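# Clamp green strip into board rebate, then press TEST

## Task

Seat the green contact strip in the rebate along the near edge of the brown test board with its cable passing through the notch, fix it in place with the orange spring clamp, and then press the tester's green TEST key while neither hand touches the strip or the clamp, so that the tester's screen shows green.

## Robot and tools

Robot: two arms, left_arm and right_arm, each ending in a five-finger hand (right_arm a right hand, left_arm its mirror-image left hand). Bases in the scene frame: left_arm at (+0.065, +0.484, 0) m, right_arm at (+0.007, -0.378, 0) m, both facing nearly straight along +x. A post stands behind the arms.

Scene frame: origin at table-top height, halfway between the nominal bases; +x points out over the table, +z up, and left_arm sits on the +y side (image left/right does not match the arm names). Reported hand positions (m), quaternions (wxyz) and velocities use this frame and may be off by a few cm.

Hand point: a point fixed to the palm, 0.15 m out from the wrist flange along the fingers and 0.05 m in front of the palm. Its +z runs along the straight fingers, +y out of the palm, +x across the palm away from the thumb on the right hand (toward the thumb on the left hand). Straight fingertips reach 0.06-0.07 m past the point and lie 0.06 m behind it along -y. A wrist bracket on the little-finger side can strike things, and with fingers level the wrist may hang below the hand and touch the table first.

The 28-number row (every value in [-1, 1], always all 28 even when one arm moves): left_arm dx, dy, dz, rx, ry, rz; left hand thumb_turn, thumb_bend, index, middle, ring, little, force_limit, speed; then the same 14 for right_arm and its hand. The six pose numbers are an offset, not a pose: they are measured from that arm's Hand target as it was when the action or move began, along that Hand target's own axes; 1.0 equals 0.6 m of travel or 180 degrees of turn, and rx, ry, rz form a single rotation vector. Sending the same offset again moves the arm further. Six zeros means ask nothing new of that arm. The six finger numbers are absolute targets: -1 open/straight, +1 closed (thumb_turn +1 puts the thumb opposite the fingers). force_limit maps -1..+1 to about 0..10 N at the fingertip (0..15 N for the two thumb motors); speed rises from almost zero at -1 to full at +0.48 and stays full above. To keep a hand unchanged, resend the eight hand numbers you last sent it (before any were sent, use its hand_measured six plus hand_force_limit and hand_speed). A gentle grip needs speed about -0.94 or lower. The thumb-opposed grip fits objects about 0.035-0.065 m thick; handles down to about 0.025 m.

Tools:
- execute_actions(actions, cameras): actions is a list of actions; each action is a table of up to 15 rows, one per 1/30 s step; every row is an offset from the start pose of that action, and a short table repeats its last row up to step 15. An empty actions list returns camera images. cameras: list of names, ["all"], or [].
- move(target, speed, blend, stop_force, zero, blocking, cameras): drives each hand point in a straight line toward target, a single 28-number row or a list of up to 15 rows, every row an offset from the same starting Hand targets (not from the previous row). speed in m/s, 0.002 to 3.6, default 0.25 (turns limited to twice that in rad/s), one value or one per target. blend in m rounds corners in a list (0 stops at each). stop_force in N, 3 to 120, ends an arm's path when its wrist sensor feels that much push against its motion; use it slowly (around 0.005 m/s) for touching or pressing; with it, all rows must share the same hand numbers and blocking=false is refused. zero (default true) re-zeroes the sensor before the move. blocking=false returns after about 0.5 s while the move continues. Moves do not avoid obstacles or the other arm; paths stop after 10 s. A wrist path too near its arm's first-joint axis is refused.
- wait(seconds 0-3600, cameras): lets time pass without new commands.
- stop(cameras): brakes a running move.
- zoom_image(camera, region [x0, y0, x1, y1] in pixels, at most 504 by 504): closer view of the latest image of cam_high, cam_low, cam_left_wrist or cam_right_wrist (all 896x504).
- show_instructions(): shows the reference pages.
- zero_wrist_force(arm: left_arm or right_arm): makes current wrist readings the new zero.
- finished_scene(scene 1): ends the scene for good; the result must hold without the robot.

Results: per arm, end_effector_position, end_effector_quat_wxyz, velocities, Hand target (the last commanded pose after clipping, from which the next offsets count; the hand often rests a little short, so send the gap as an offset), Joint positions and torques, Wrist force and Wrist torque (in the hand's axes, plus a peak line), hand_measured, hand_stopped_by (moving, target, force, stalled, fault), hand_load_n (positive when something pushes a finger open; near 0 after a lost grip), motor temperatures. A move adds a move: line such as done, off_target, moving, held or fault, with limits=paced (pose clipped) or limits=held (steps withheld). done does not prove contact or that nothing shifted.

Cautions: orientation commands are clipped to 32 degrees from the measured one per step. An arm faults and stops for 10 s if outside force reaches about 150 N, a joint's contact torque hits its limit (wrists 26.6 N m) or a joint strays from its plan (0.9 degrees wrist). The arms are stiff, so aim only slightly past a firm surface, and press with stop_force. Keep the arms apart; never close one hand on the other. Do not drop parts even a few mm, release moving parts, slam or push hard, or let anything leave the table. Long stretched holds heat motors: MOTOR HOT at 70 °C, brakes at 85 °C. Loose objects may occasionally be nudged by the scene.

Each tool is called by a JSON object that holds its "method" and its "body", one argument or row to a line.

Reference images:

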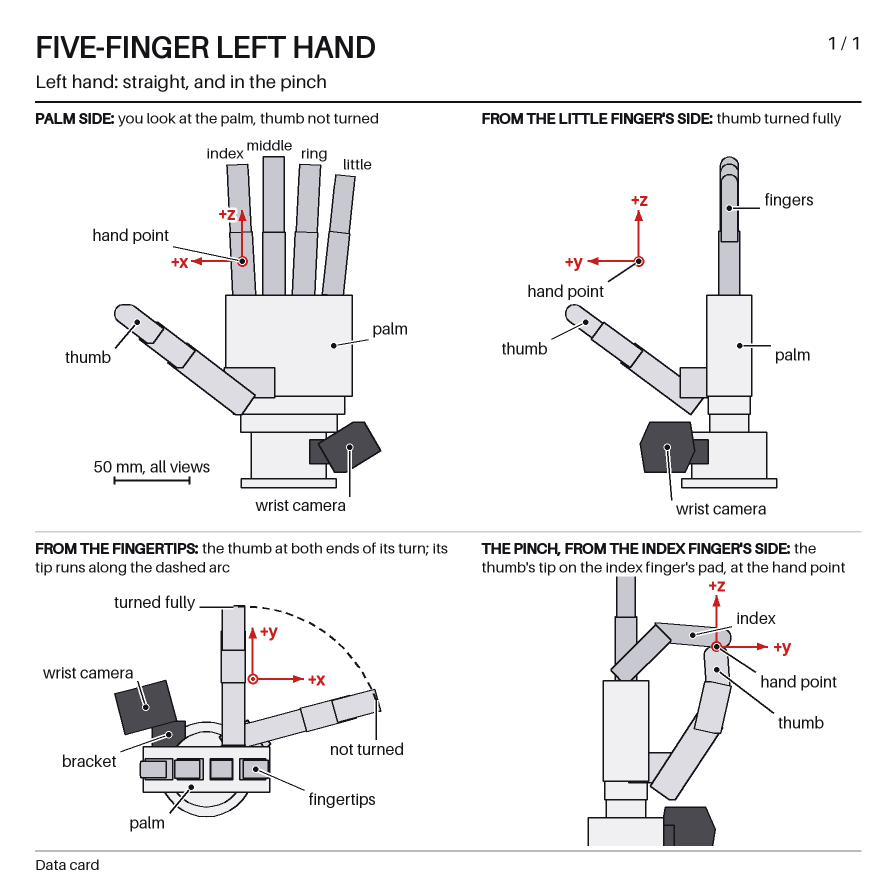

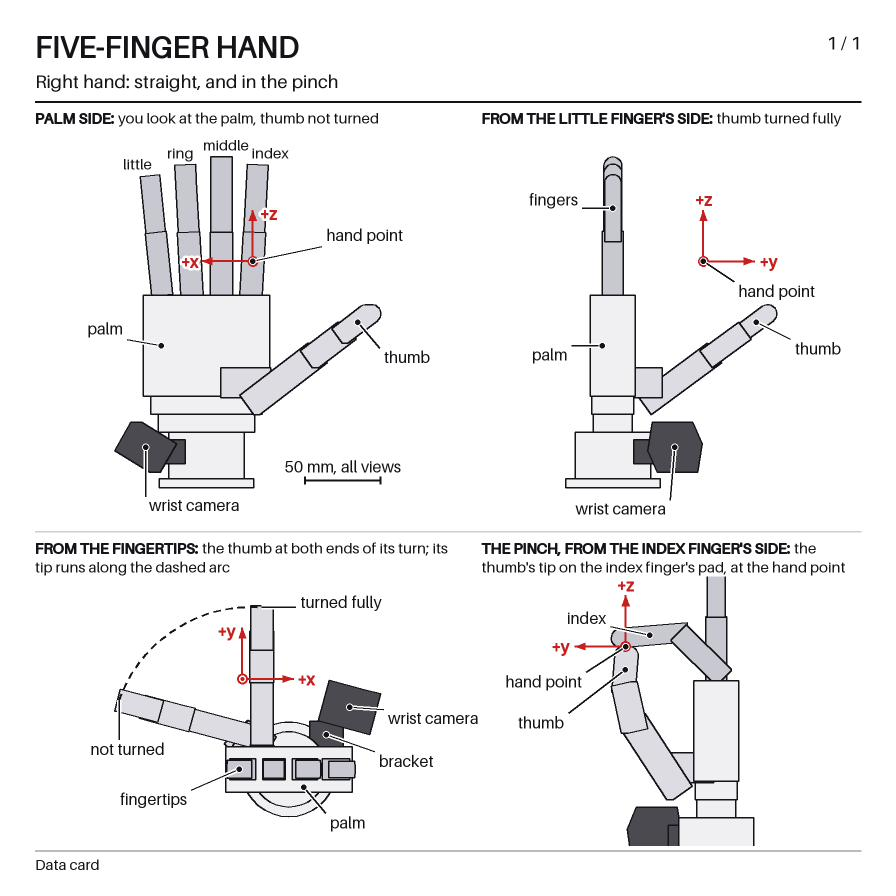

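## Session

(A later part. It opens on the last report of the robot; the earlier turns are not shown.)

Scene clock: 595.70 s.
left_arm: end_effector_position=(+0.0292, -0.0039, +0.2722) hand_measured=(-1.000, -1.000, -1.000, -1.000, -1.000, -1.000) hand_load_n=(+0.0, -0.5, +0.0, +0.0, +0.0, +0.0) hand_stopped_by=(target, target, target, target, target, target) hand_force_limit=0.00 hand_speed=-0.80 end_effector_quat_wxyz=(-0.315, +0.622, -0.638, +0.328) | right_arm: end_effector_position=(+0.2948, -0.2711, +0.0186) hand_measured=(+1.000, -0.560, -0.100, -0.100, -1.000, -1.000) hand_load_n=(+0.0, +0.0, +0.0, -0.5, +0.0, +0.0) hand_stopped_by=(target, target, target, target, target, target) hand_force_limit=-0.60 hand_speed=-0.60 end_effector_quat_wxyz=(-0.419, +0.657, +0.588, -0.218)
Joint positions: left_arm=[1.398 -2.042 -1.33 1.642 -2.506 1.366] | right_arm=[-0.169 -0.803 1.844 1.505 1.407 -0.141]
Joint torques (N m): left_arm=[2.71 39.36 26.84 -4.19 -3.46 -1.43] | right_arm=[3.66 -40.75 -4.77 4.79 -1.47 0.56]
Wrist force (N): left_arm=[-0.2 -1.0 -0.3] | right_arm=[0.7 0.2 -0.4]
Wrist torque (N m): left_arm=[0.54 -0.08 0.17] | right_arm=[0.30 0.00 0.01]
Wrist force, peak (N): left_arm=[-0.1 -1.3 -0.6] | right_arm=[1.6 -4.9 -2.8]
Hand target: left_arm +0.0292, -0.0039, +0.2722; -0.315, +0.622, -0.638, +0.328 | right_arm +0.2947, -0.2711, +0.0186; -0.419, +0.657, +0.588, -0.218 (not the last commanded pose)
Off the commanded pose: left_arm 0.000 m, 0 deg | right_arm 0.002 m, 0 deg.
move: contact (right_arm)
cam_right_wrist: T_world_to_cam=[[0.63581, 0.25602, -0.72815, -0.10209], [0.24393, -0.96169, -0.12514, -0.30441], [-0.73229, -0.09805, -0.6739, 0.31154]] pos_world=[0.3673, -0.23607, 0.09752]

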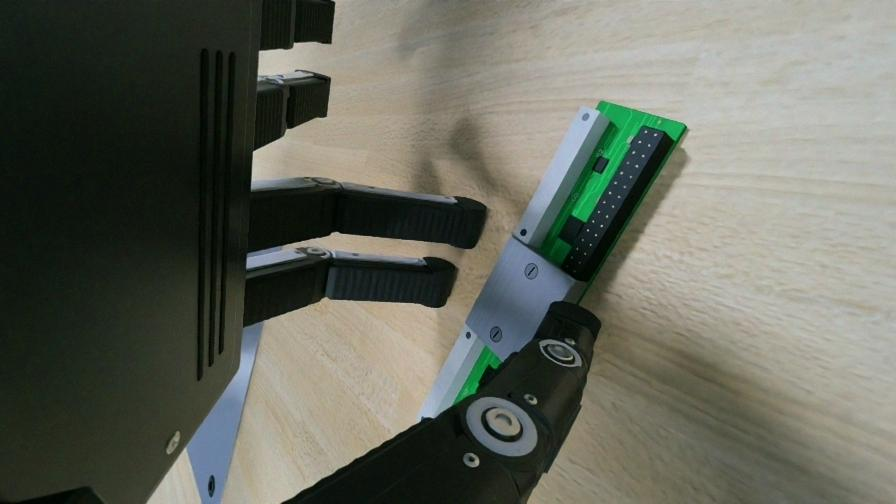

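{"method": "move", "body": {
  "target": [0,0,0,0,0,0,-1,-1,-1,-1,-1,-1,0,-0.8,0,0,0,0,0,0,1,-0.48,-0.02,-0.04,-1,-1,-0.6,-0.8],
  "speed": 0.05
}}

{"method": "move", "body": {
  "target": [0,0,0,0,0,0,-1,-1,-1,-1,-1,-1,0,-0.8,-0.0012,0.0046,0.0032,0,0,0,1,-0.48,-0.02,-0.04,-1,-1,-0.6,-0.8],
  "speed": 0.006,
  "stop_force": 3,
  "cameras": ["cam_right_wrist"]
}}

Scene clock: 600.73 s.
left_arm: end_effector_position=(+0.0292, -0.0039, +0.2722) hand_measured=(-1.000, -1.000, -1.000, -1.000, -1.000, -1.000) hand_load_n=(+0.0, +0.0, +0.0, +0.0, +0.0, +0.0) hand_stopped_by=(target, target, target, target, target, target) hand_force_limit=0.00 hand_speed=-0.80 end_effector_quat_wxyz=(-0.315, +0.622, -0.638, +0.328) | right_arm: end_effector_position=(+0.2947, -0.2711, +0.0186) hand_measured=(+1.000, -0.480, -0.020, -0.040, -1.000, -1.000) hand_load_n=(+0.5, +0.5, +0.0, +0.0, +0.0, +0.0) hand_stopped_by=(target, target, target, target, target, target) hand_force_limit=-0.60 hand_speed=-0.80 end_effector_quat_wxyz=(-0.419, +0.657, +0.588, -0.218)
Joint positions: left_arm=[1.398 -2.042 -1.33 1.642 -2.506 1.366] | right_arm=[-0.169 -0.803 1.844 1.505 1.407 -0.141]
Joint torques (N m): left_arm=[2.33 38.97 26.61 -4.2 -3.43 -1.43] | right_arm=[4.3 -40.44 -1.58 4.74 -1.59 0.65]
Wrist force (N): left_arm=[-0.2 -1.0 -0.7] | right_arm=[0.0 2.1 0.0]
Wrist torque (N m): left_arm=[0.57 -0.10 0.18] | right_arm=[0.38 0.03 0.04]
Wrist force, peak (N): left_arm=[-0.1 -1.3 -0.7] | right_arm=[0.1 2.1 0.1]
Hand target: left_arm +0.0292, -0.0039, +0.2722; -0.315, +0.622, -0.638, +0.328 | right_arm +0.2947, -0.2711, +0.0186; -0.419, +0.657, +0.588, -0.218
Off the commanded pose: left_arm 0.000 m, 0 deg | right_arm 0.000 m, 0 deg.
move: done

Scene clock: 601.70 s.
left_arm: end_effector_position=(+0.0292, -0.0039, +0.2722) hand_measured=(-1.000, -1.000, -1.000, -1.000, -1.000, -1.000) hand_load_n=(+0.0, +0.0, +0.0, +0.0, +0.0, +0.0) hand_stopped_by=(target, target, target, target, target, target) hand_force_limit=0.00 hand_speed=-0.80 end_effector_quat_wxyz=(-0.315, +0.622, -0.638, +0.328) | right_arm: end_effector_position=(+0.2947, -0.2711, +0.0181) hand_measured=(+1.000, -0.480, -0.020, -0.040, -1.000, -1.000) hand_load_n=(+0.5, +0.0, +0.0, +0.0, +0.0, +0.0) hand_stopped_by=(target, target, target, target, target, target) hand_force_limit=-0.60 hand_speed=-0.80 end_effector_quat_wxyz=(-0.419, +0.657, +0.588, -0.218)
Joint positions: left_arm=[1.398 -2.042 -1.33 1.642 -2.506 1.366] | right_arm=[-0.169 -0.802 1.844 1.504 1.407 -0.141]
Joint torques (N m): left_arm=[3.32 40.11 25.44 -4.38 -3.59 -1.26] | right_arm=[4.34 -40.95 -9.05 4.91 -1.52 0.56]
Wrist force (N): left_arm=[-0.2 -1.1 -0.5] | right_arm=[0.7 0.4 -0.3]
Wrist torque (N m): left_arm=[0.53 -0.10 0.19] | right_arm=[0.31 -0.01 0.02]
Wrist force, peak (N): left_arm=[-0.2 -1.3 -0.4] | right_arm=[1.5 -4.3 -2.3]
Hand target: left_arm +0.0292, -0.0039, +0.2722; -0.315, +0.622, -0.638, +0.328 | right_arm +0.2947, -0.2711, +0.0181; -0.419, +0.657, +0.588, -0.218 (not the last commanded pose)
Off the commanded pose: left_arm 0.000 m, 0 deg | right_arm 0.003 m, 0 deg.
move: contact (right_arm)
cam_right_wrist: T_world_to_cam=[[0.63559, 0.25607, -0.72832, -0.10223], [0.24392, -0.96167, -0.12524, -0.30433], [-0.73248, -0.09805, -0.67369, 0.31126]] pos_world=[0.3672, -0.23597, 0.09712]

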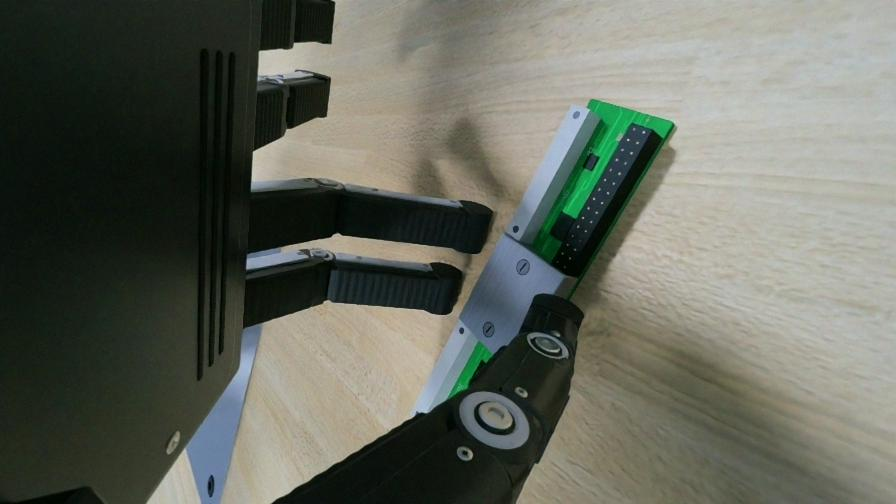

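{"method": "move", "body": {
  "target": [
    [0,0,0,0,0,0,-1,-1,-1,-1,-1,-1,0,-0.8,0,-0.0017,-0.0011,0,0,0,1,-0.48,-0.14,-0.14,-1,-1,-0.6,-0.6],
    [0,0,0,0,0,0,-1,-1,-1,-1,-1,-1,0,-0.8,0,0.0011,-0.0053,0,0,0,1,-0.4,-0.12,-0.12,-1,-1,-0.6,-0.6]
  ],
  "speed": 0.03
}}

{"method": "move", "body": {
  "target": [0,0,0,0,0,0,-1,-1,-1,-1,-1,-1,0,-0.8,-0.0014,0.0054,0.0037,0,0,0,1,-0.4,-0.12,-0.12,-1,-1,-0.6,-0.6],
  "speed": 0.006,
  "stop_force": 3,
  "cameras": ["cam_right_wrist"]
}}

Scene clock: 609.97 s.
left_arm: end_effector_position=(+0.0292, -0.0039, +0.2722) hand_measured=(-1.000, -1.000, -1.000, -1.000, -1.000, -1.000) hand_load_n=(+0.0, +0.0, +0.0, +0.0, +0.0, +0.0) hand_stopped_by=(target, target, target, target, target, target) hand_force_limit=0.00 hand_speed=-0.80 end_effector_quat_wxyz=(-0.315, +0.622, -0.638, +0.328) | right_arm: end_effector_position=(+0.2975, -0.2720, +0.0194) hand_measured=(+1.000, -0.400, -0.120, -0.120, -1.000, -1.000) hand_load_n=(+0.0, +0.0, +0.0, +0.0, +0.0, +0.0) hand_stopped_by=(target, target, target, target, target, target) hand_force_limit=-0.60 hand_speed=-0.60 end_effector_quat_wxyz=(-0.419, +0.657, +0.588, -0.218)
Joint positions: left_arm=[1.398 -2.042 -1.33 1.642 -2.506 1.366] | right_arm=[-0.17 -0.801 1.836 1.511 1.408 -0.141]
Joint torques (N m): left_arm=[2.78 38.72 26.56 -4.22 -3.54 -1.43] | right_arm=[2.49 -41.14 0.33 -0.15 0.57 -0.54]
Wrist force (N): left_arm=[-0.3 -0.8 -0.4] | right_arm=[0.0 2.0 0.1]
Wrist torque (N m): left_arm=[0.58 -0.08 0.16] | right_arm=[0.36 0.03 0.04]
Wrist force, peak (N): left_arm=[-0.2 -1.3 -0.7] | right_arm=[0.1 2.2 -0.3]
Hand target: left_arm +0.0292, -0.0039, +0.2722; -0.315, +0.622, -0.638, +0.328 | right_arm +0.2975, -0.2720, +0.0194; -0.419, +0.657, +0.588, -0.218
Off the commanded pose: left_arm 0.000 m, 0 deg | right_arm 0.000 m, 0 deg.
move: done

Scene clock: 610.97 s.
left_arm: end_effector_position=(+0.0292, -0.0039, +0.2722) hand_measured=(-1.000, -1.000, -1.000, -1.000, -1.000, -1.000) hand_load_n=(+0.0, +0.0, +0.0, +0.0, +0.0, +0.0) hand_stopped_by=(target, target, target, target, target, target) hand_force_limit=0.00 hand_speed=-0.80 end_effector_quat_wxyz=(-0.315, +0.622, -0.638, +0.328) | right_arm: end_effector_position=(+0.2975, -0.2720, +0.0187) hand_measured=(+1.000, -0.400, -0.120, -0.120, -1.000, -1.000) hand_load_n=(+0.0, +0.0, +0.0, +0.0, +0.0, +0.0) hand_stopped_by=(target, target, target, target, target, target) hand_force_limit=-0.60 hand_speed=-0.60 end_effector_quat_wxyz=(-0.419, +0.657, +0.588, -0.218)
Joint positions: left_arm=[1.398 -2.042 -1.33 1.642 -2.506 1.366] | right_arm=[-0.17 -0.8 1.836 1.51 1.408 -0.141]
Joint torques (N m): left_arm=[3.37 39.03 26.93 -4.23 -3.51 -1.53] | right_arm=[2.44 -40.26 -10.01 4.58 0.14 -0.57]
Wrist force (N): left_arm=[-0.3 -1.0 -0.5] | right_arm=[1.1 -0.6 -1.2]
Wrist torque (N m): left_arm=[0.55 -0.08 0.17] | right_arm=[0.33 -0.01 0.01]
Wrist force, peak (N): left_arm=[-0.5 -1.2 -0.6] | right_arm=[2.0 -5.3 -3.0]
Hand target: left_arm +0.0292, -0.0039, +0.2722; -0.315, +0.622, -0.638, +0.328 | right_arm +0.2975, -0.2720, +0.0187; -0.419, +0.657, +0.588, -0.218 (not the last commanded pose)
Off the commanded pose: left_arm 0.000 m, 0 deg | right_arm 0.003 m, 0 deg.
move: contact (right_arm)
cam_right_wrist: T_world_to_cam=[[0.63549, 0.25606, -0.72841, -0.10335], [0.2439, -0.96168, -0.12527, -0.3059], [-0.73257, -0.09805, -0.67359, 0.31357]] pos_world=[0.37, -0.23697, 0.09762]

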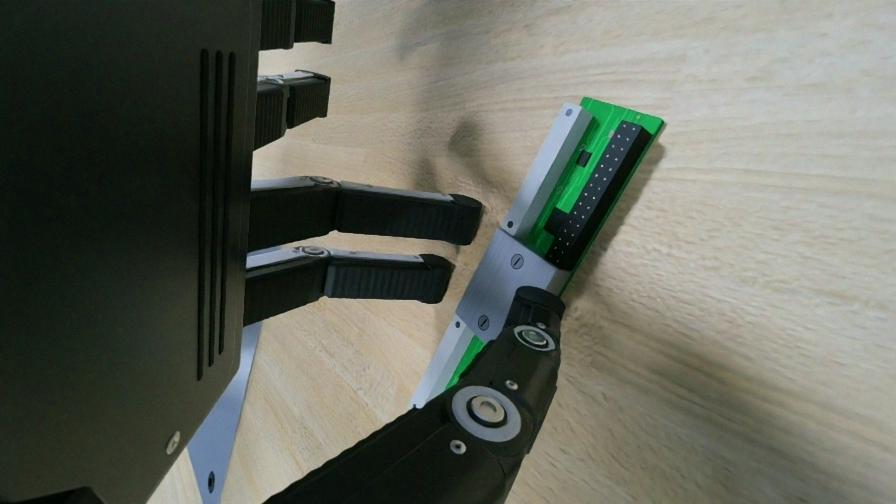

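{"method": "move", "body": {
  "target": [
    [0,0,0,0,0,0,-1,-1,-1,-1,-1,-1,0,-0.8,0.001,-0.004,-0.0028,0,0,0,1,-0.4,-0.12,-0.12,-1,-1,-0.6,-0.6],
    [0,0,0,0,0,0,-1,-1,-1,-1,-1,-1,0,-0.8,0.0012,-0.0045,-0.0032,0,0,0,1,-0.61,0.08,0.06,-1,-1,-0.6,-0.6],
    [0,0,0,0,0,0,-1,-1,-1,-1,-1,-1,0,-0.8,0.0016,-0.0129,0.0092,0,0,0,1,-0.61,0.08,0.06,-1,-1,-0.6,-0.6]
  ],
  "speed": 0.03,
  "cameras": ["cam_right_wrist"]
}}

Scene clock: 630.47 s.
left_arm: end_effector_position=(+0.0292, -0.0039, +0.2722) hand_measured=(-1.000, -1.000, -1.000, -1.000, -1.000, -1.000) hand_load_n=(+0.0, +0.0, +0.5, +0.0, +0.0, +0.0) hand_stopped_by=(target, target, target, target, target, target) hand_force_limit=0.00 hand_speed=-0.80 end_effector_quat_wxyz=(-0.315, +0.622, -0.638, +0.328) | right_arm: end_effector_position=(+0.2888, -0.2697, +0.0220) hand_measured=(+1.000, -0.610, +0.080, +0.060, -1.000, -1.000) hand_load_n=(+0.0, +0.0, +0.0, +0.0, +0.0, +0.0) hand_stopped_by=(target, target, target, target, target, target) hand_force_limit=-0.60 hand_speed=-0.60 end_effector_quat_wxyz=(-0.419, +0.657, +0.588, -0.218)
Joint positions: left_arm=[1.398 -2.042 -1.33 1.642 -2.506 1.366] | right_arm=[-0.168 -0.818 1.863 1.5 1.406 -0.14]
Joint torques (N m): left_arm=[4.1 38.19 26.31 -4.28 -3.58 -1.55] | right_arm=[1.51 -24.27 -15.21 5.17 -1.71 0.94]
Wrist force (N): left_arm=[-0.2 -0.9 -0.5] | right_arm=[0.2 1.9 0.0]
Wrist torque (N m): left_arm=[0.58 -0.09 0.17] | right_arm=[0.35 0.02 0.00]
Wrist force, peak (N): left_arm=[-0.1 -1.3 -0.7] | right_arm=[1.0 -1.9 -2.0]
Hand target: left_arm +0.0292, -0.0039, +0.2722; -0.315, +0.622, -0.638, +0.328 | right_arm +0.2888, -0.2698, +0.0221; -0.419, +0.657, +0.588, -0.218
Off the commanded pose: left_arm 0.000 m, 0 deg | right_arm 0.000 m, 0 deg.
move: done
cam_right_wrist: T_world_to_cam=[[0.63581, 0.25602, -0.72815, -0.09608], [0.24393, -0.96169, -0.12514, -0.30117], [-0.73229, -0.09805, -0.6739, 0.30964]] pos_world=[0.3613, -0.23467, 0.10102]

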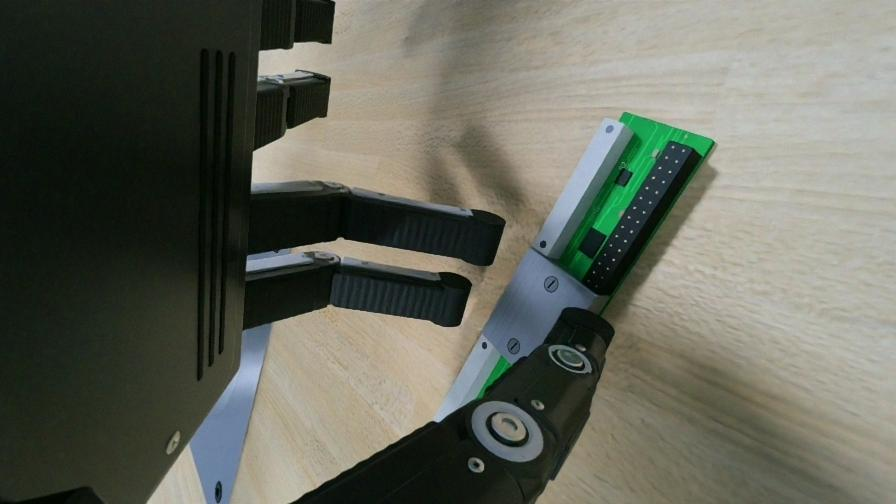

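{"method": "move", "body": {
  "target": [0,0,0,0,0,0,-1,-1,-1,-1,-1,-1,0,-0.8,-0.0019,0.0075,0.0052,0,0,0,1,-0.61,0.08,0.06,-1,-1,-0.6,-0.6],
  "speed": 0.006,
  "stop_force": 3,
  "cameras": ["cam_right_wrist"]
}}

Scene clock: 634.33 s.
left_arm: end_effector_position=(+0.0292, -0.0039, +0.2722) hand_measured=(-1.000, -1.000, -1.000, -1.000, -1.000, -1.000) hand_load_n=(+0.0, +0.0, +0.0, +0.0, +0.0, +0.0) hand_stopped_by=(target, target, target, target, target, target) hand_force_limit=0.00 hand_speed=-0.80 end_effector_quat_wxyz=(-0.315, +0.622, -0.638, +0.328) | right_arm: end_effector_position=(+0.2888, -0.2698, +0.0164) hand_measured=(+1.000, -0.610, +0.080, +0.060, -1.000, -1.000) hand_load_n=(+0.0, +0.0, +0.0, +0.0, +0.0, +0.0) hand_stopped_by=(target, target, target, target, target, target) hand_force_limit=-0.60 hand_speed=-0.60 end_effector_quat_wxyz=(-0.419, +0.657, +0.588, -0.218)
Joint positions: left_arm=[1.398 -2.042 -1.33 1.642 -2.506 1.366] | right_arm=[-0.168 -0.806 1.862 1.49 1.406 -0.14]
Joint torques (N m): left_arm=[5.1 38.93 27.01 -4.21 -3.5 -1.41] | right_arm=[5.29 -39.92 -14.67 2.41 -1.5 1.4]
Wrist force (N): left_arm=[-0.1 -1.1 -0.5] | right_arm=[0.8 -0.3 0.0]
Wrist torque (N m): left_arm=[0.53 -0.11 0.19] | right_arm=[0.16 -0.03 -0.05]
Wrist force, peak (N): left_arm=[-0.3 -1.3 -0.6] | right_arm=[0.3 2.2 0.0]
Hand target: left_arm +0.0292, -0.0039, +0.2722; -0.315, +0.622, -0.638, +0.328 | right_arm +0.2888, -0.2698, +0.0165; -0.419, +0.657, +0.588, -0.218
Off the commanded pose: left_arm 0.000 m, 0 deg | right_arm 0.000 m, 0 deg.
move: done
cam_right_wrist: T_world_to_cam=[[0.63555, 0.25606, -0.72836, -0.10003], [0.24391, -0.96167, -0.12526, -0.30184], [-0.73252, -0.09804, -0.67364, 0.30593]] pos_world=[0.3613, -0.23467, 0.09542]

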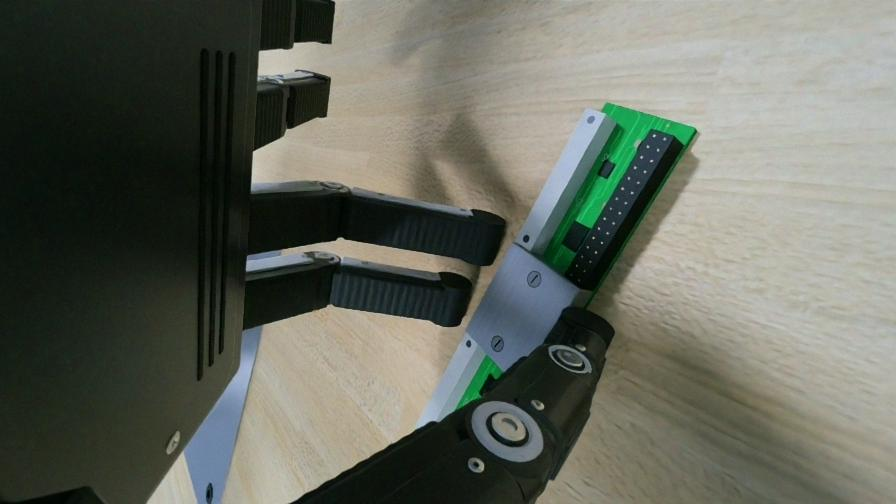

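{"method": "move", "body": {
  "target": [
    [0,0,0,0,0,0,-1,-1,-1,-1,-1,-1,0,-0.8,0.0002,-0.0007,-0.0005,0,0,0,1,-0.57,0.08,0.06,-1,-1,-0.6,-0.6],
    [0,0,0,0,0,0,-1,-1,-1,-1,-1,-1,0,-0.8,0.0002,-0.0007,-0.0005,0,0,0,1,-0.57,0.45,0.45,-1,-1,-0.6,-0.94]
  ],
  "speed": 0.03,
  "cameras": ["cam_right_wrist"]
}}

{"method": "zoom_image", "body": {
  "camera": "cam_right_wrist",
  "region": [400, 160, 640, 400]
}}

Scene clock: 644.27 s.
left_arm: end_effector_position=(+0.0292, -0.0039, +0.2722) hand_measured=(-1.000, -1.000, -1.000, -1.000, -1.000, -1.000) hand_load_n=(+0.0, +0.0, +0.0, +0.0, +0.0, +0.0) hand_stopped_by=(target, target, target, target, target, target) hand_force_limit=0.00 hand_speed=-0.80 end_effector_quat_wxyz=(-0.315, +0.622, -0.638, +0.328) | right_arm: end_effector_position=(+0.2888, -0.2697, +0.0170) hand_measured=(+1.000, -0.572, +0.174, +0.132, -1.000, -1.000) hand_load_n=(+0.0, +3.0, +2.5, +1.5, +0.0, +0.0) hand_stopped_by=(target, target, force, force, target, target) hand_force_limit=-0.60 hand_speed=-0.94 end_effector_quat_wxyz=(-0.419, +0.657, +0.588, -0.218)
Joint positions: left_arm=[1.398 -2.042 -1.33 1.642 -2.506 1.366] | right_arm=[-0.168 -0.807 1.862 1.491 1.406 -0.14]
Joint torques (N m): left_arm=[4.93 39.76 26.57 -4.31 -3.53 -1.46] | right_arm=[6.64 -26.26 0.06 -0.12 -2.31 1.4]
Wrist force (N): left_arm=[-0.3 -1.0 -0.6] | right_arm=[0.2 2.3 0.2]
Wrist torque (N m): left_arm=[0.55 -0.08 0.17] | right_arm=[0.39 0.03 0.00]
Wrist force, peak (N): left_arm=[0.0 -1.4 -0.6] | right_arm=[0.1 2.4 0.1]
Hand target: left_arm +0.0292, -0.0039, +0.2722; -0.315, +0.622, -0.638, +0.328 | right_arm +0.2888, -0.2697, +0.0170; -0.419, +0.657, +0.588, -0.218
Off the commanded pose: left_arm 0.000 m, 0 deg | right_arm 0.000 m, 0 deg.
move: done
cam_right_wrist: T_world_to_cam=[[0.63549, 0.25606, -0.72841, -0.09971], [0.2439, -0.96168, -0.12527, -0.3018], [-0.73257, -0.09805, -0.67359, 0.30635]] pos_world=[0.3614, -0.23467, 0.09592]

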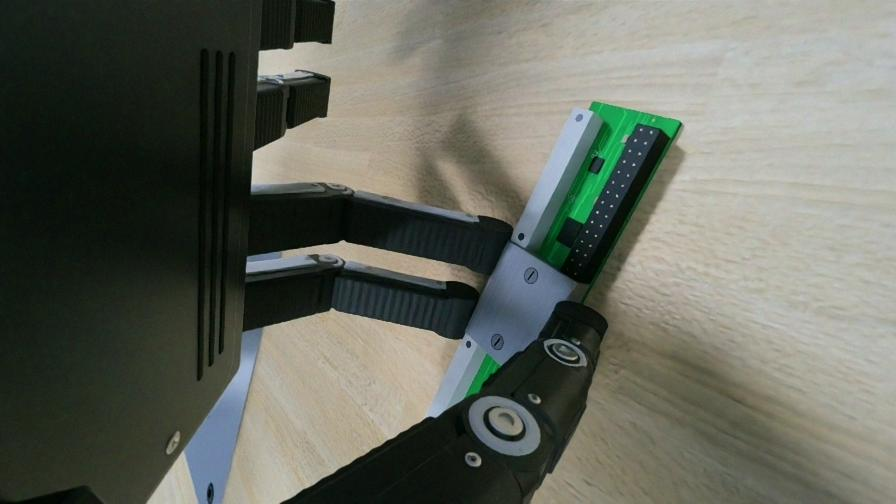

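Scaled by 2.100 from the camera's image (finer frame: 1280x720).

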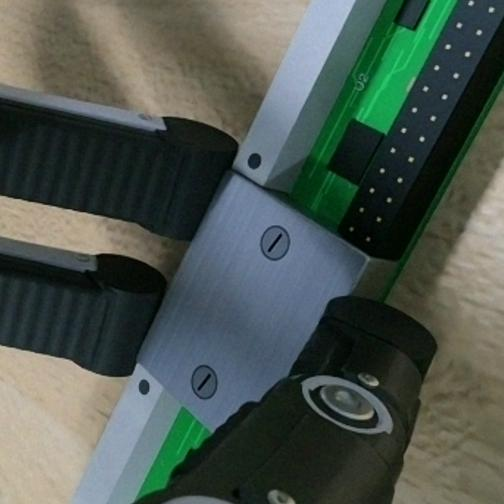

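{"method": "move", "body": {
  "target": [
    [0,0,0,0,0,0,-1,-1,-1,-1,-1,-1,0,-0.8,0.0069,-0.0269,-0.0185,0,0,0,1,-0.57,0.45,0.45,-1,-1,-0.6,-0.94],
    [0,0,0,0,0,0,-1,-1,-1,-1,-1,-1,0,-0.8,0.0069,-0.0269,-0.0185,0,0,0,1,-0.57,0.5,0.5,-1,-1,-0.35,-0.94]
  ],
  "speed": 0.03,
  "cameras": ["cam_right_wrist"]
}}

Scene clock: 649.03 s.
left_arm: end_effector_position=(+0.0292, -0.0039, +0.2722) hand_measured=(-1.000, -1.000, -1.000, -1.000, -1.000, -1.000) hand_load_n=(+0.0, +0.0, +0.0, -0.5, +0.0, +0.0) hand_stopped_by=(target, target, target, target, target, target) hand_force_limit=0.00 hand_speed=-0.80 end_effector_quat_wxyz=(-0.315, +0.622, -0.638, +0.328) | right_arm: end_effector_position=(+0.2888, -0.2697, +0.0370) hand_measured=(+1.000, -0.572, +0.190, +0.148, -1.000, -1.000) hand_load_n=(+0.0, +7.0, +3.5, +3.5, -0.5, +0.0) hand_stopped_by=(target, target, force, force, target, target) hand_force_limit=-0.35 hand_speed=-0.94 end_effector_quat_wxyz=(-0.419, +0.657, +0.588, -0.218)
Joint positions: left_arm=[1.398 -2.042 -1.33 1.642 -2.506 1.366] | right_arm=[-0.168 -0.849 1.865 1.53 1.406 -0.14]
Joint torques (N m): left_arm=[5.83 39.17 27 -4.41 -3.47 -1.48] | right_arm=[6.28 -25.48 -5.92 -0.13 -2.06 1.38]
Wrist force (N): left_arm=[0.0 -1.1 -0.5] | right_arm=[-0.3 1.9 0.2]
Wrist torque (N m): left_arm=[0.56 -0.12 0.19] | right_arm=[0.34 0.08 -0.03]
Wrist force, peak (N): left_arm=[-0.4 -1.3 -0.7] | right_arm=[-0.1 2.6 0.5]
Hand target: left_arm +0.0292, -0.0039, +0.2722; -0.315, +0.622, -0.638, +0.328 | right_arm +0.2888, -0.2697, +0.0370; -0.419, +0.657, +0.588, -0.218
Off the commanded pose: left_arm 0.000 m, 0 deg | right_arm 0.000 m, 0 deg.
move: done
cam_right_wrist: T_world_to_cam=[[0.63549, 0.25606, -0.72841, -0.08507], [0.2439, -0.96168, -0.12527, -0.29928], [-0.73257, -0.09805, -0.67359, 0.31989]] pos_world=[0.3614, -0.23467, 0.11602]

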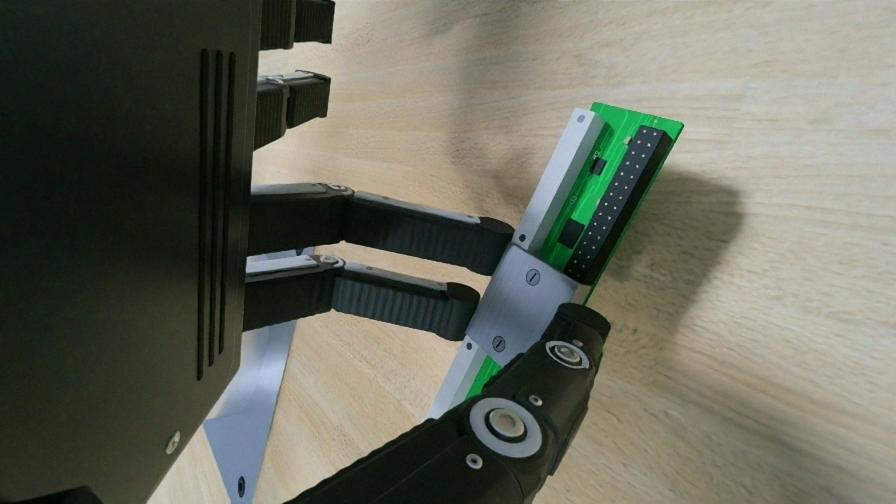

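{"method": "move", "body": {
  "target": [
    [0,0,0,0,0,0,-1,-1,-1,-1,-1,-1,0,-0.8,0.0309,-0.1211,-0.0832,0,0,0,1,-0.57,0.5,0.5,-1,-1,-0.35,-0.94],
    [0,0,0,0,0,0,-1,-1,-1,-1,-1,-1,0,-0.8,0.3553,-0.1557,0.088,0.0074,-0.0291,-0.02,1,-0.57,0.5,0.5,-1,-1,-0.35,-0.94]
  ],
  "speed": 0.12,
  "blend": 0.01,
  "cameras": ["cam_right_wrist","cam_high","cam_left_wrist"]
}}

{"method": "zoom_image", "body": {
  "camera": "cam_right_wrist",
  "region": [400, 60, 780, 440]
}}

Scene clock: 674.03 s.
left_arm: end_effector_position=(+0.0292, -0.0039, +0.2722) hand_measured=(-1.000, -1.000, -1.000, -1.000, -1.000, -1.000) hand_load_n=(-0.5, +0.0, -0.5, +0.0, +0.0, +0.0) hand_stopped_by=(target, target, target, target, target, target) hand_force_limit=0.00 hand_speed=-0.80 end_effector_quat_wxyz=(-0.315, +0.622, -0.638, +0.328) | right_arm: end_effector_position=(+0.2382, -0.0547, +0.1273) hand_measured=(+1.000, -0.572, +0.190, +0.148, -1.000, -1.000) hand_load_n=(+0.0, +7.0, +3.5, +4.0, +0.0, +0.0) hand_stopped_by=(target, target, force, force, target, target) hand_force_limit=-0.35 hand_speed=-0.94 end_effector_quat_wxyz=(-0.406, +0.622, +0.624, -0.241)
Joint positions: left_arm=[1.398 -2.042 -1.33 1.642 -2.506 1.366] | right_arm=[0.359 -0.939 1.67 1.728 1.072 0.12]
Joint torques (N m): left_arm=[6.04 39.14 26.83 -4.47 -3.49 -1.49] | right_arm=[4.06 -40.61 -8.42 0.05 0.93 -1.28]
Wrist force (N): left_arm=[-0.3 -1.2 -0.6] | right_arm=[-0.3 1.6 -0.2]
Wrist torque (N m): left_arm=[0.54 -0.08 0.17] | right_arm=[0.30 0.06 -0.06]
Wrist force, peak (N): left_arm=[-0.2 -1.3 -0.8] | right_arm=[-0.3 3.3 1.1]
Hand target: left_arm +0.0292, -0.0039, +0.2722; -0.315, +0.622, -0.638, +0.328 | right_arm +0.2382, -0.0547, +0.1272; -0.406, +0.622, +0.624, -0.241
Off the commanded pose: left_arm 0.000 m, 0 deg | right_arm 0.000 m, 0 deg.
move: done
cam_left_wrist: T_world_to_cam=[[0.54737, -0.31855, 0.77389, -0.22133], [-0.527, -0.84955, 0.02305, 0.0198], [0.65012, -0.42046, -0.63289, 0.2604]] pos_world=[-0.03771, 0.0558, 0.33563]
cam_right_wrist: T_world_to_cam=[[0.60246, 0.32621, -0.72844, -0.03051], [0.35101, -0.92796, -0.12526, -0.09252], [-0.71682, -0.18022, -0.67356, 0.35636]] pos_world=[0.3063, -0.01168, 0.20622]
Images, in order (width x height): cam_high 896x504, cam_left_wrist 896x504, cam_right_wrist 896x504.

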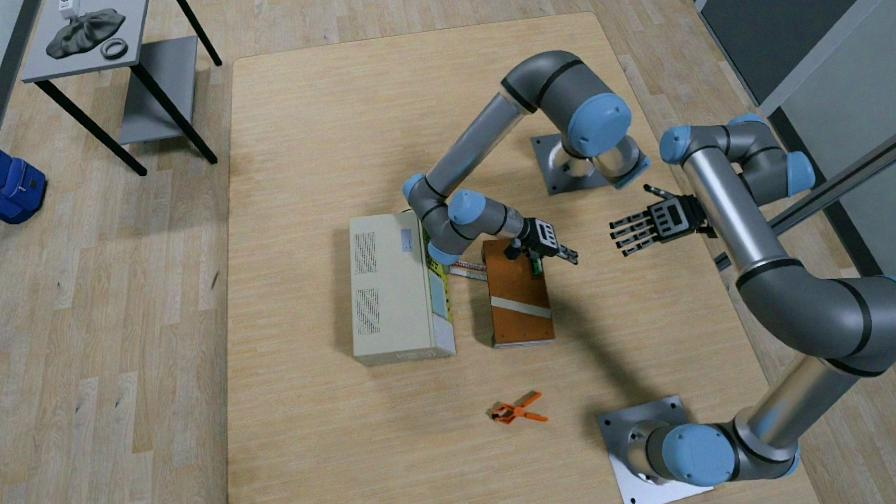

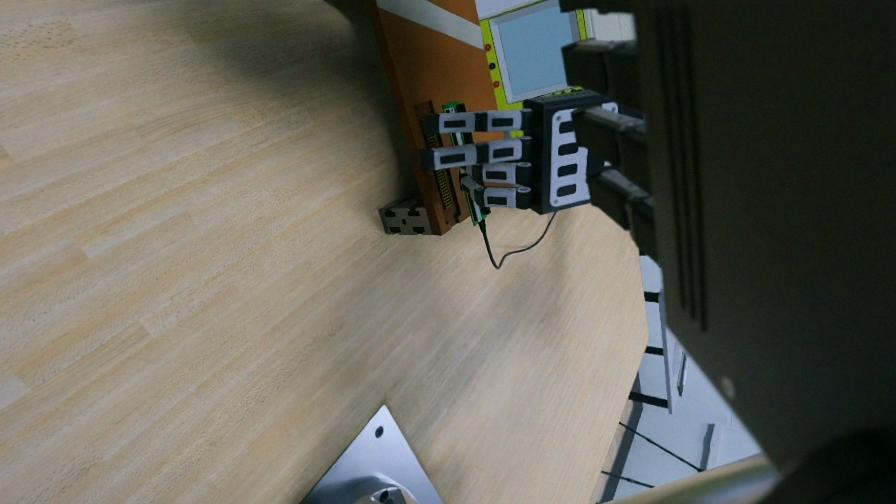

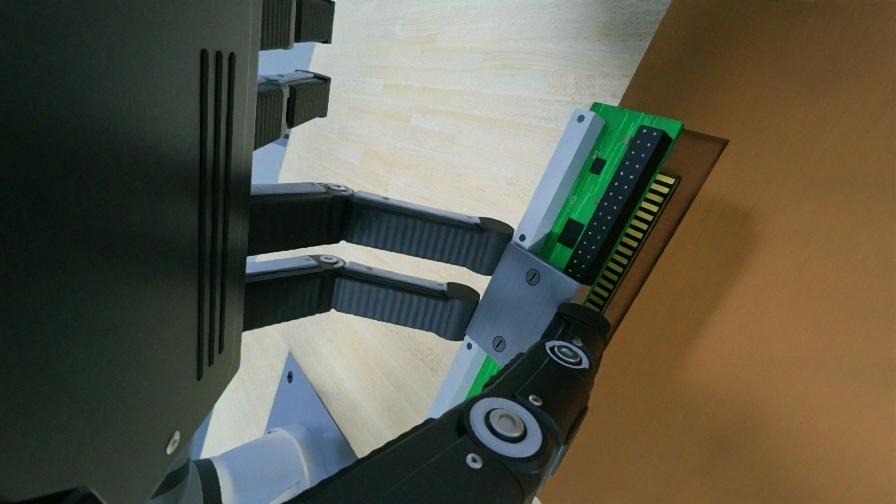

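Scaled by 1.326 from the camera's image (finer frame: 1280x720).

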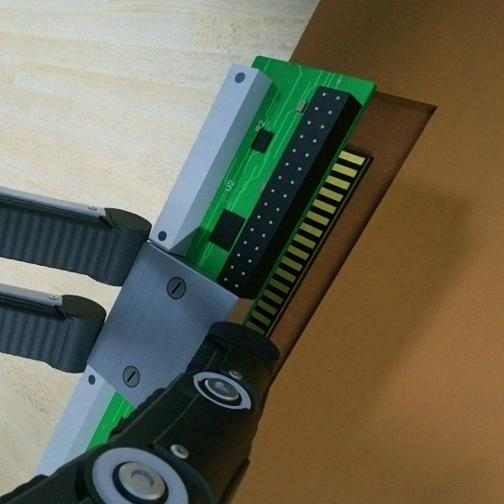

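{"method": "move", "body": {
  "target": [0,0,0,0,0,0,-1,-1,-1,-1,-1,-1,0,-0.8,0.0018,0.0239,0.0170,0,0,0,1,-0.57,0.5,0.5,-1,-1,-0.35,-0.94],
  "speed": 0.03,
  "stop_force": 4,
  "cameras": ["cam_right_wrist","cam_left_wrist"]
}}

Scene clock: 711.03 s.
left_arm: end_effector_position=(+0.0292, -0.0039, +0.2722) hand_measured=(-1.000, -1.000, -1.000, -1.000, -1.000, -1.000) hand_load_n=(-0.5, +0.0, +0.0, +0.0, +0.0, -0.5) hand_stopped_by=(target, target, target, target, target, target) hand_force_limit=0.00 hand_speed=-0.80 end_effector_quat_wxyz=(-0.315, +0.622, -0.638, +0.328) | right_arm: end_effector_position=(+0.2384, -0.0500, +0.1102) hand_measured=(+1.000, -0.572, +0.190, +0.148, -1.000, -1.000) hand_load_n=(+0.0, +6.5, +3.5, +4.0, +0.0, +0.0) hand_stopped_by=(target, target, force, force, target, target) hand_force_limit=-0.35 hand_speed=-0.94 end_effector_quat_wxyz=(-0.406, +0.622, +0.624, -0.241)
Joint positions: left_arm=[1.398 -2.042 -1.33 1.642 -2.506 1.366] | right_arm=[0.369 -0.906 1.667 1.696 1.065 0.126]
Joint torques (N m): left_arm=[6.22 39.14 26.43 -4.35 -3.32 -1.44] | right_arm=[-7.55 -42.09 -6.43 5.3 1.41 -0.69]
Wrist force (N): left_arm=[-0.2 -1.0 -0.5] | right_arm=[0.0 1.8 -0.3]
Wrist torque (N m): left_arm=[0.56 -0.09 0.18] | right_arm=[0.34 0.04 -0.10]
Wrist force, peak (N): left_arm=[-0.2 -1.3 -0.7] | right_arm=[0.1 2.2 0.1]
Hand target: left_arm +0.0292, -0.0039, +0.2722; -0.315, +0.622, -0.638, +0.328 | right_arm +0.2384, -0.0500, +0.1102; -0.406, +0.622, +0.624, -0.241
Off the commanded pose: left_arm 0.000 m, 0 deg | right_arm 0.000 m, 0 deg.
move: done
cam_left_wrist: T_world_to_cam=[[0.54737, -0.31855, 0.77389, -0.22133], [-0.527, -0.84955, 0.02305, 0.0198], [0.65012, -0.42046, -0.63289, 0.2604]] pos_world=[-0.03771, 0.0558, 0.33563]
cam_right_wrist: T_world_to_cam=[[0.60264, 0.32632, -0.72825, -0.04463], [0.35111, -0.92792, -0.12524, -0.09039], [-0.71663, -0.18022, -0.67377, 0.34588]] pos_world=[0.3065, -0.00698, 0.18922]
Images, in order (width x height): cam_left_wrist 896x504, cam_right_wrist 896x504.

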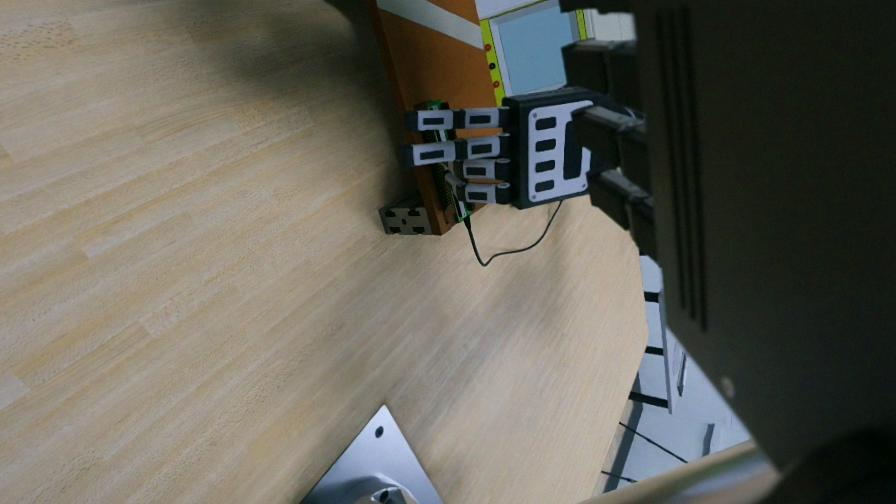

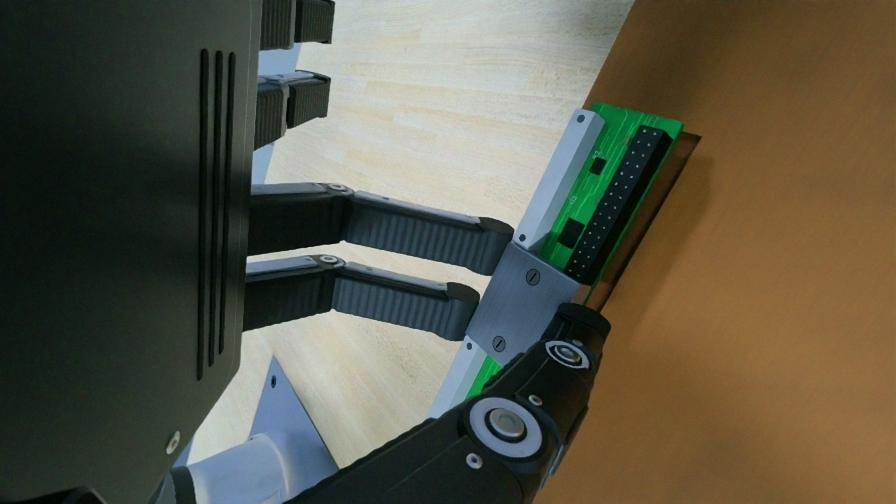

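{"method": "zoom_image", "body": {
  "camera": "cam_right_wrist",
  "region": [560, 80, 760, 320]
}}

{"method": "zoom_image", "body": {
  "camera": "cam_left_wrist",
  "region": [360, 80, 540, 250]
}}

Scaled by 2.100 from the camera's image (finer frame: 1280x720).

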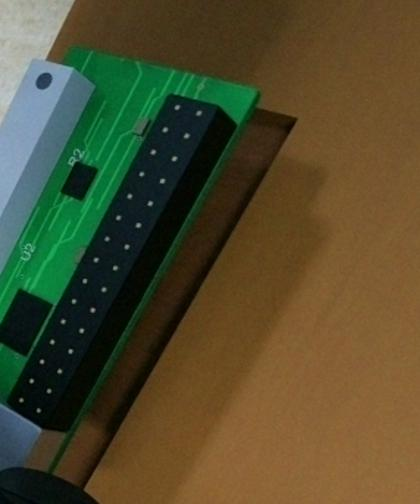

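Scaled by 2.800 from the camera's image (finer frame: 1280x720).

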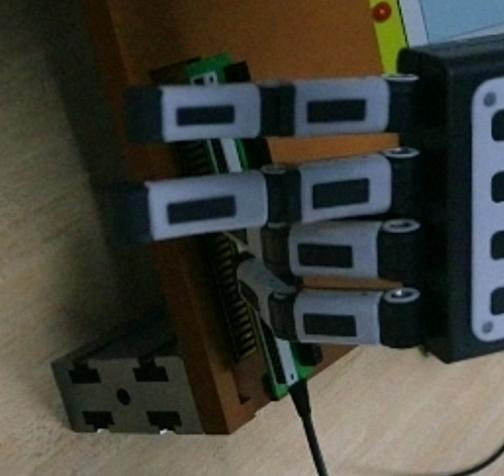

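{"method": "move", "body": {
  "target": [0,0,0,0,0,0,-1,-1,-1,-1,-1,-1,0,-0.8,-0.0024,0.0102,0.0083,0,0,0,1,-0.57,0.5,0.5,-1,-1,-0.35,-0.94],
  "speed": 0.01,
  "stop_force": 3,
  "cameras": ["cam_right_wrist","cam_left_wrist"]
}}

{"method": "zoom_image", "body": {
  "camera": "cam_right_wrist",
  "region": [560, 80, 760, 320]
}}

{"method": "zoom_image", "body": {
  "camera": "cam_left_wrist",
  "region": [390, 80, 510, 250]
}}

Scene clock: 726.43 s.
left_arm: end_effector_position=(+0.0292, -0.0039, +0.2722) hand_measured=(-1.000, -1.000, -1.000, -1.000, -1.000, -1.000) hand_load_n=(+0.0, +0.5, +0.0, +0.0, +0.0, +0.0) hand_stopped_by=(target, target, target, target, target, target) hand_force_limit=0.00 hand_speed=-0.80 end_effector_quat_wxyz=(-0.315, +0.622, -0.638, +0.328) | right_arm: end_effector_position=(+0.2378, -0.0497, +0.1022) hand_measured=(+1.000, -0.572, +0.190, +0.148, -1.000, -1.000) hand_load_n=(+0.0, +7.0, +3.5, +4.0, +0.0, +0.0) hand_stopped_by=(target, target, force, force, target, target) hand_force_limit=-0.35 hand_speed=-0.94 end_effector_quat_wxyz=(-0.406, +0.622, +0.624, -0.241)
Joint positions: left_arm=[1.398 -2.042 -1.33 1.642 -2.506 1.366] | right_arm=[0.37 -0.894 1.671 1.679 1.064 0.127]
Joint torques (N m): left_arm=[7.22 39.1 26.89 -4.21 -3.42 -1.54] | right_arm=[3.12 -42.61 -16.44 5.33 -2.04 0.78]
Wrist force (N): left_arm=[-0.1 -1.3 -0.5] | right_arm=[-0.1 1.8 0.0]
Wrist torque (N m): left_arm=[0.52 -0.10 0.19] | right_arm=[0.35 0.04 -0.10]
Wrist force, peak (N): left_arm=[-0.1 -1.4 -0.8] | right_arm=[-0.1 2.1 -0.1]
Hand target: left_arm +0.0292, -0.0039, +0.2722; -0.315, +0.622, -0.638, +0.328 | right_arm +0.2378, -0.0497, +0.1022; -0.406, +0.622, +0.624, -0.241
Off the commanded pose: left_arm 0.000 m, 0 deg | right_arm 0.000 m, 0 deg.
move: done
cam_left_wrist: T_world_to_cam=[[0.54737, -0.31855, 0.77389, -0.22133], [-0.527, -0.84955, 0.02305, 0.0198], [0.65012, -0.42046, -0.63289, 0.2604]] pos_world=[-0.03771, 0.0558, 0.33563]
cam_right_wrist: T_world_to_cam=[[0.60264, 0.32632, -0.72825, -0.0502], [0.35111, -0.92792, -0.12524, -0.09091], [-0.71663, -0.18022, -0.67377, 0.34012]] pos_world=[0.3059, -0.00668, 0.18122]
Images, in order (width x height): cam_left_wrist 896x504, cam_right_wrist 896x504.

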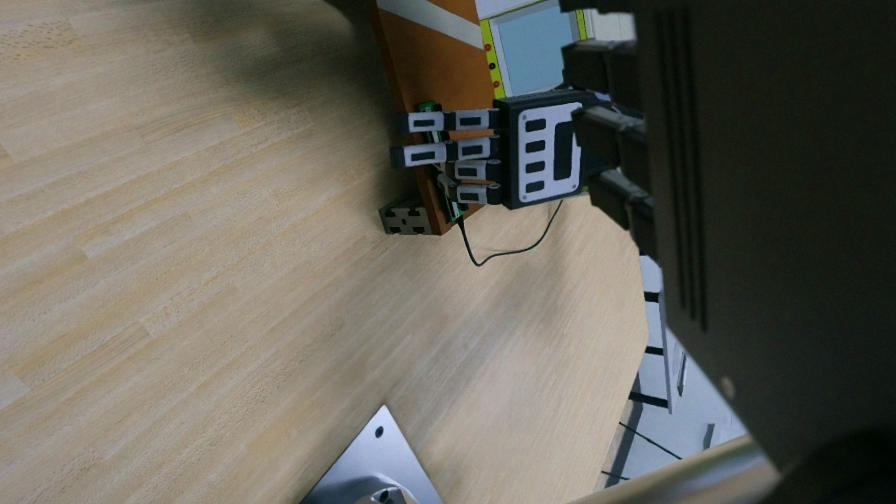

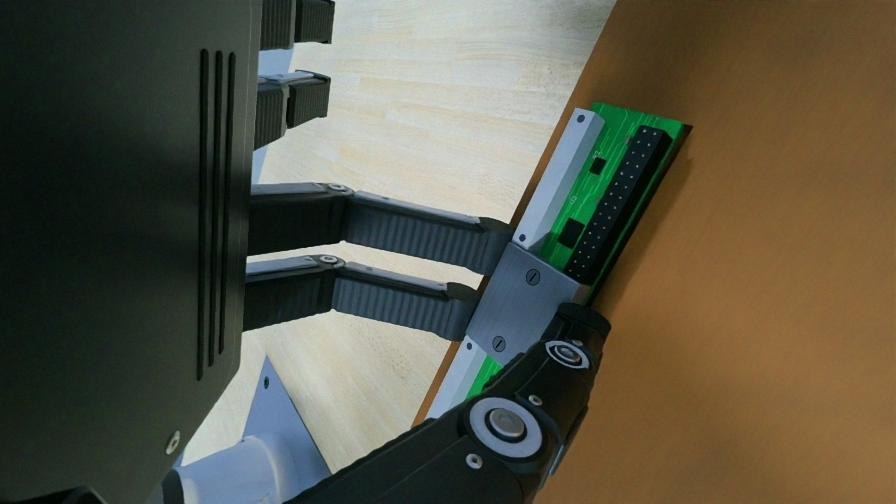

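Scaled by 2.100 from the camera's image (finer frame: 1280x720).

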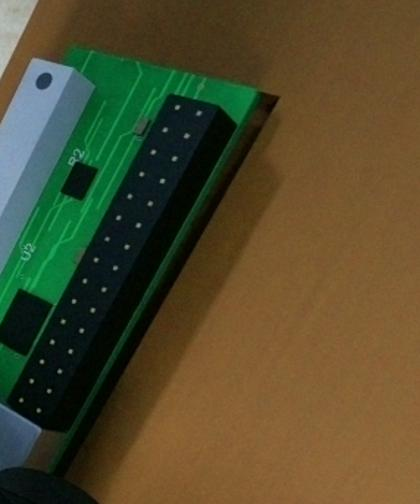

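Scaled by 2.965 from the camera's image (finer frame: 1280x720).

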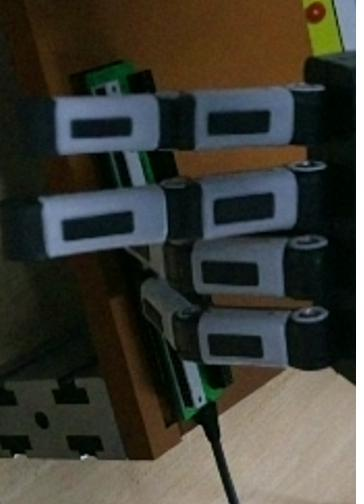

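{"method": "zoom_image", "body": {
  "camera": "cam_right_wrist",
  "region": [640, 90, 720, 180]
}}

{"method": "zoom_image", "body": {
  "camera": "cam_right_wrist",
  "region": [575, 230, 655, 320]
}}

{"method": "zoom_image", "body": {
  "camera": "cam_left_wrist",
  "region": [400, 90, 470, 130]
}}

{"method": "zoom_image", "body": {
  "camera": "cam_left_wrist",
  "region": [420, 180, 490, 240]
}}

Scaled by 5.600 from the camera's image (finer frame: 1280x720).

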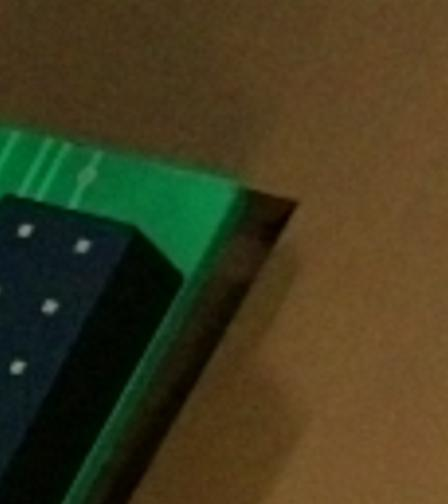

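Scaled by 5.600 from the camera's image (finer frame: 1280x720).

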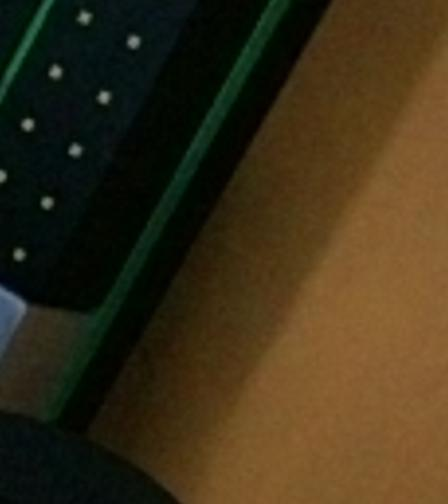

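Scaled by 7.200 from the camera's image (finer frame: 1280x720).

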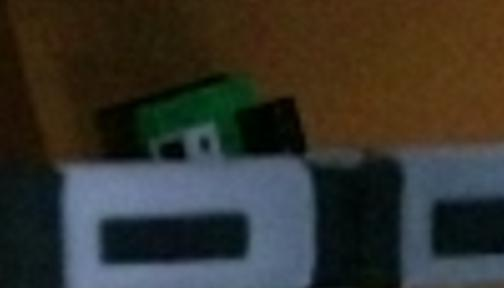

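Scaled by 7.200 from the camera's image (finer frame: 1280x720).

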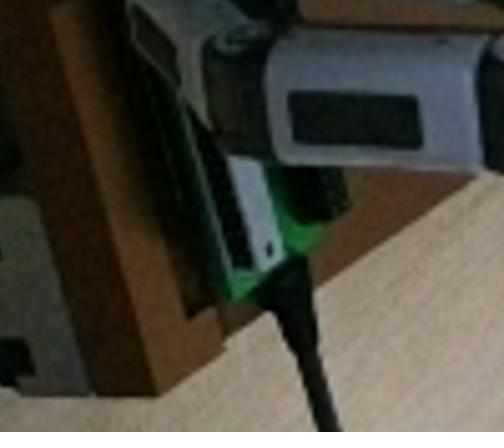

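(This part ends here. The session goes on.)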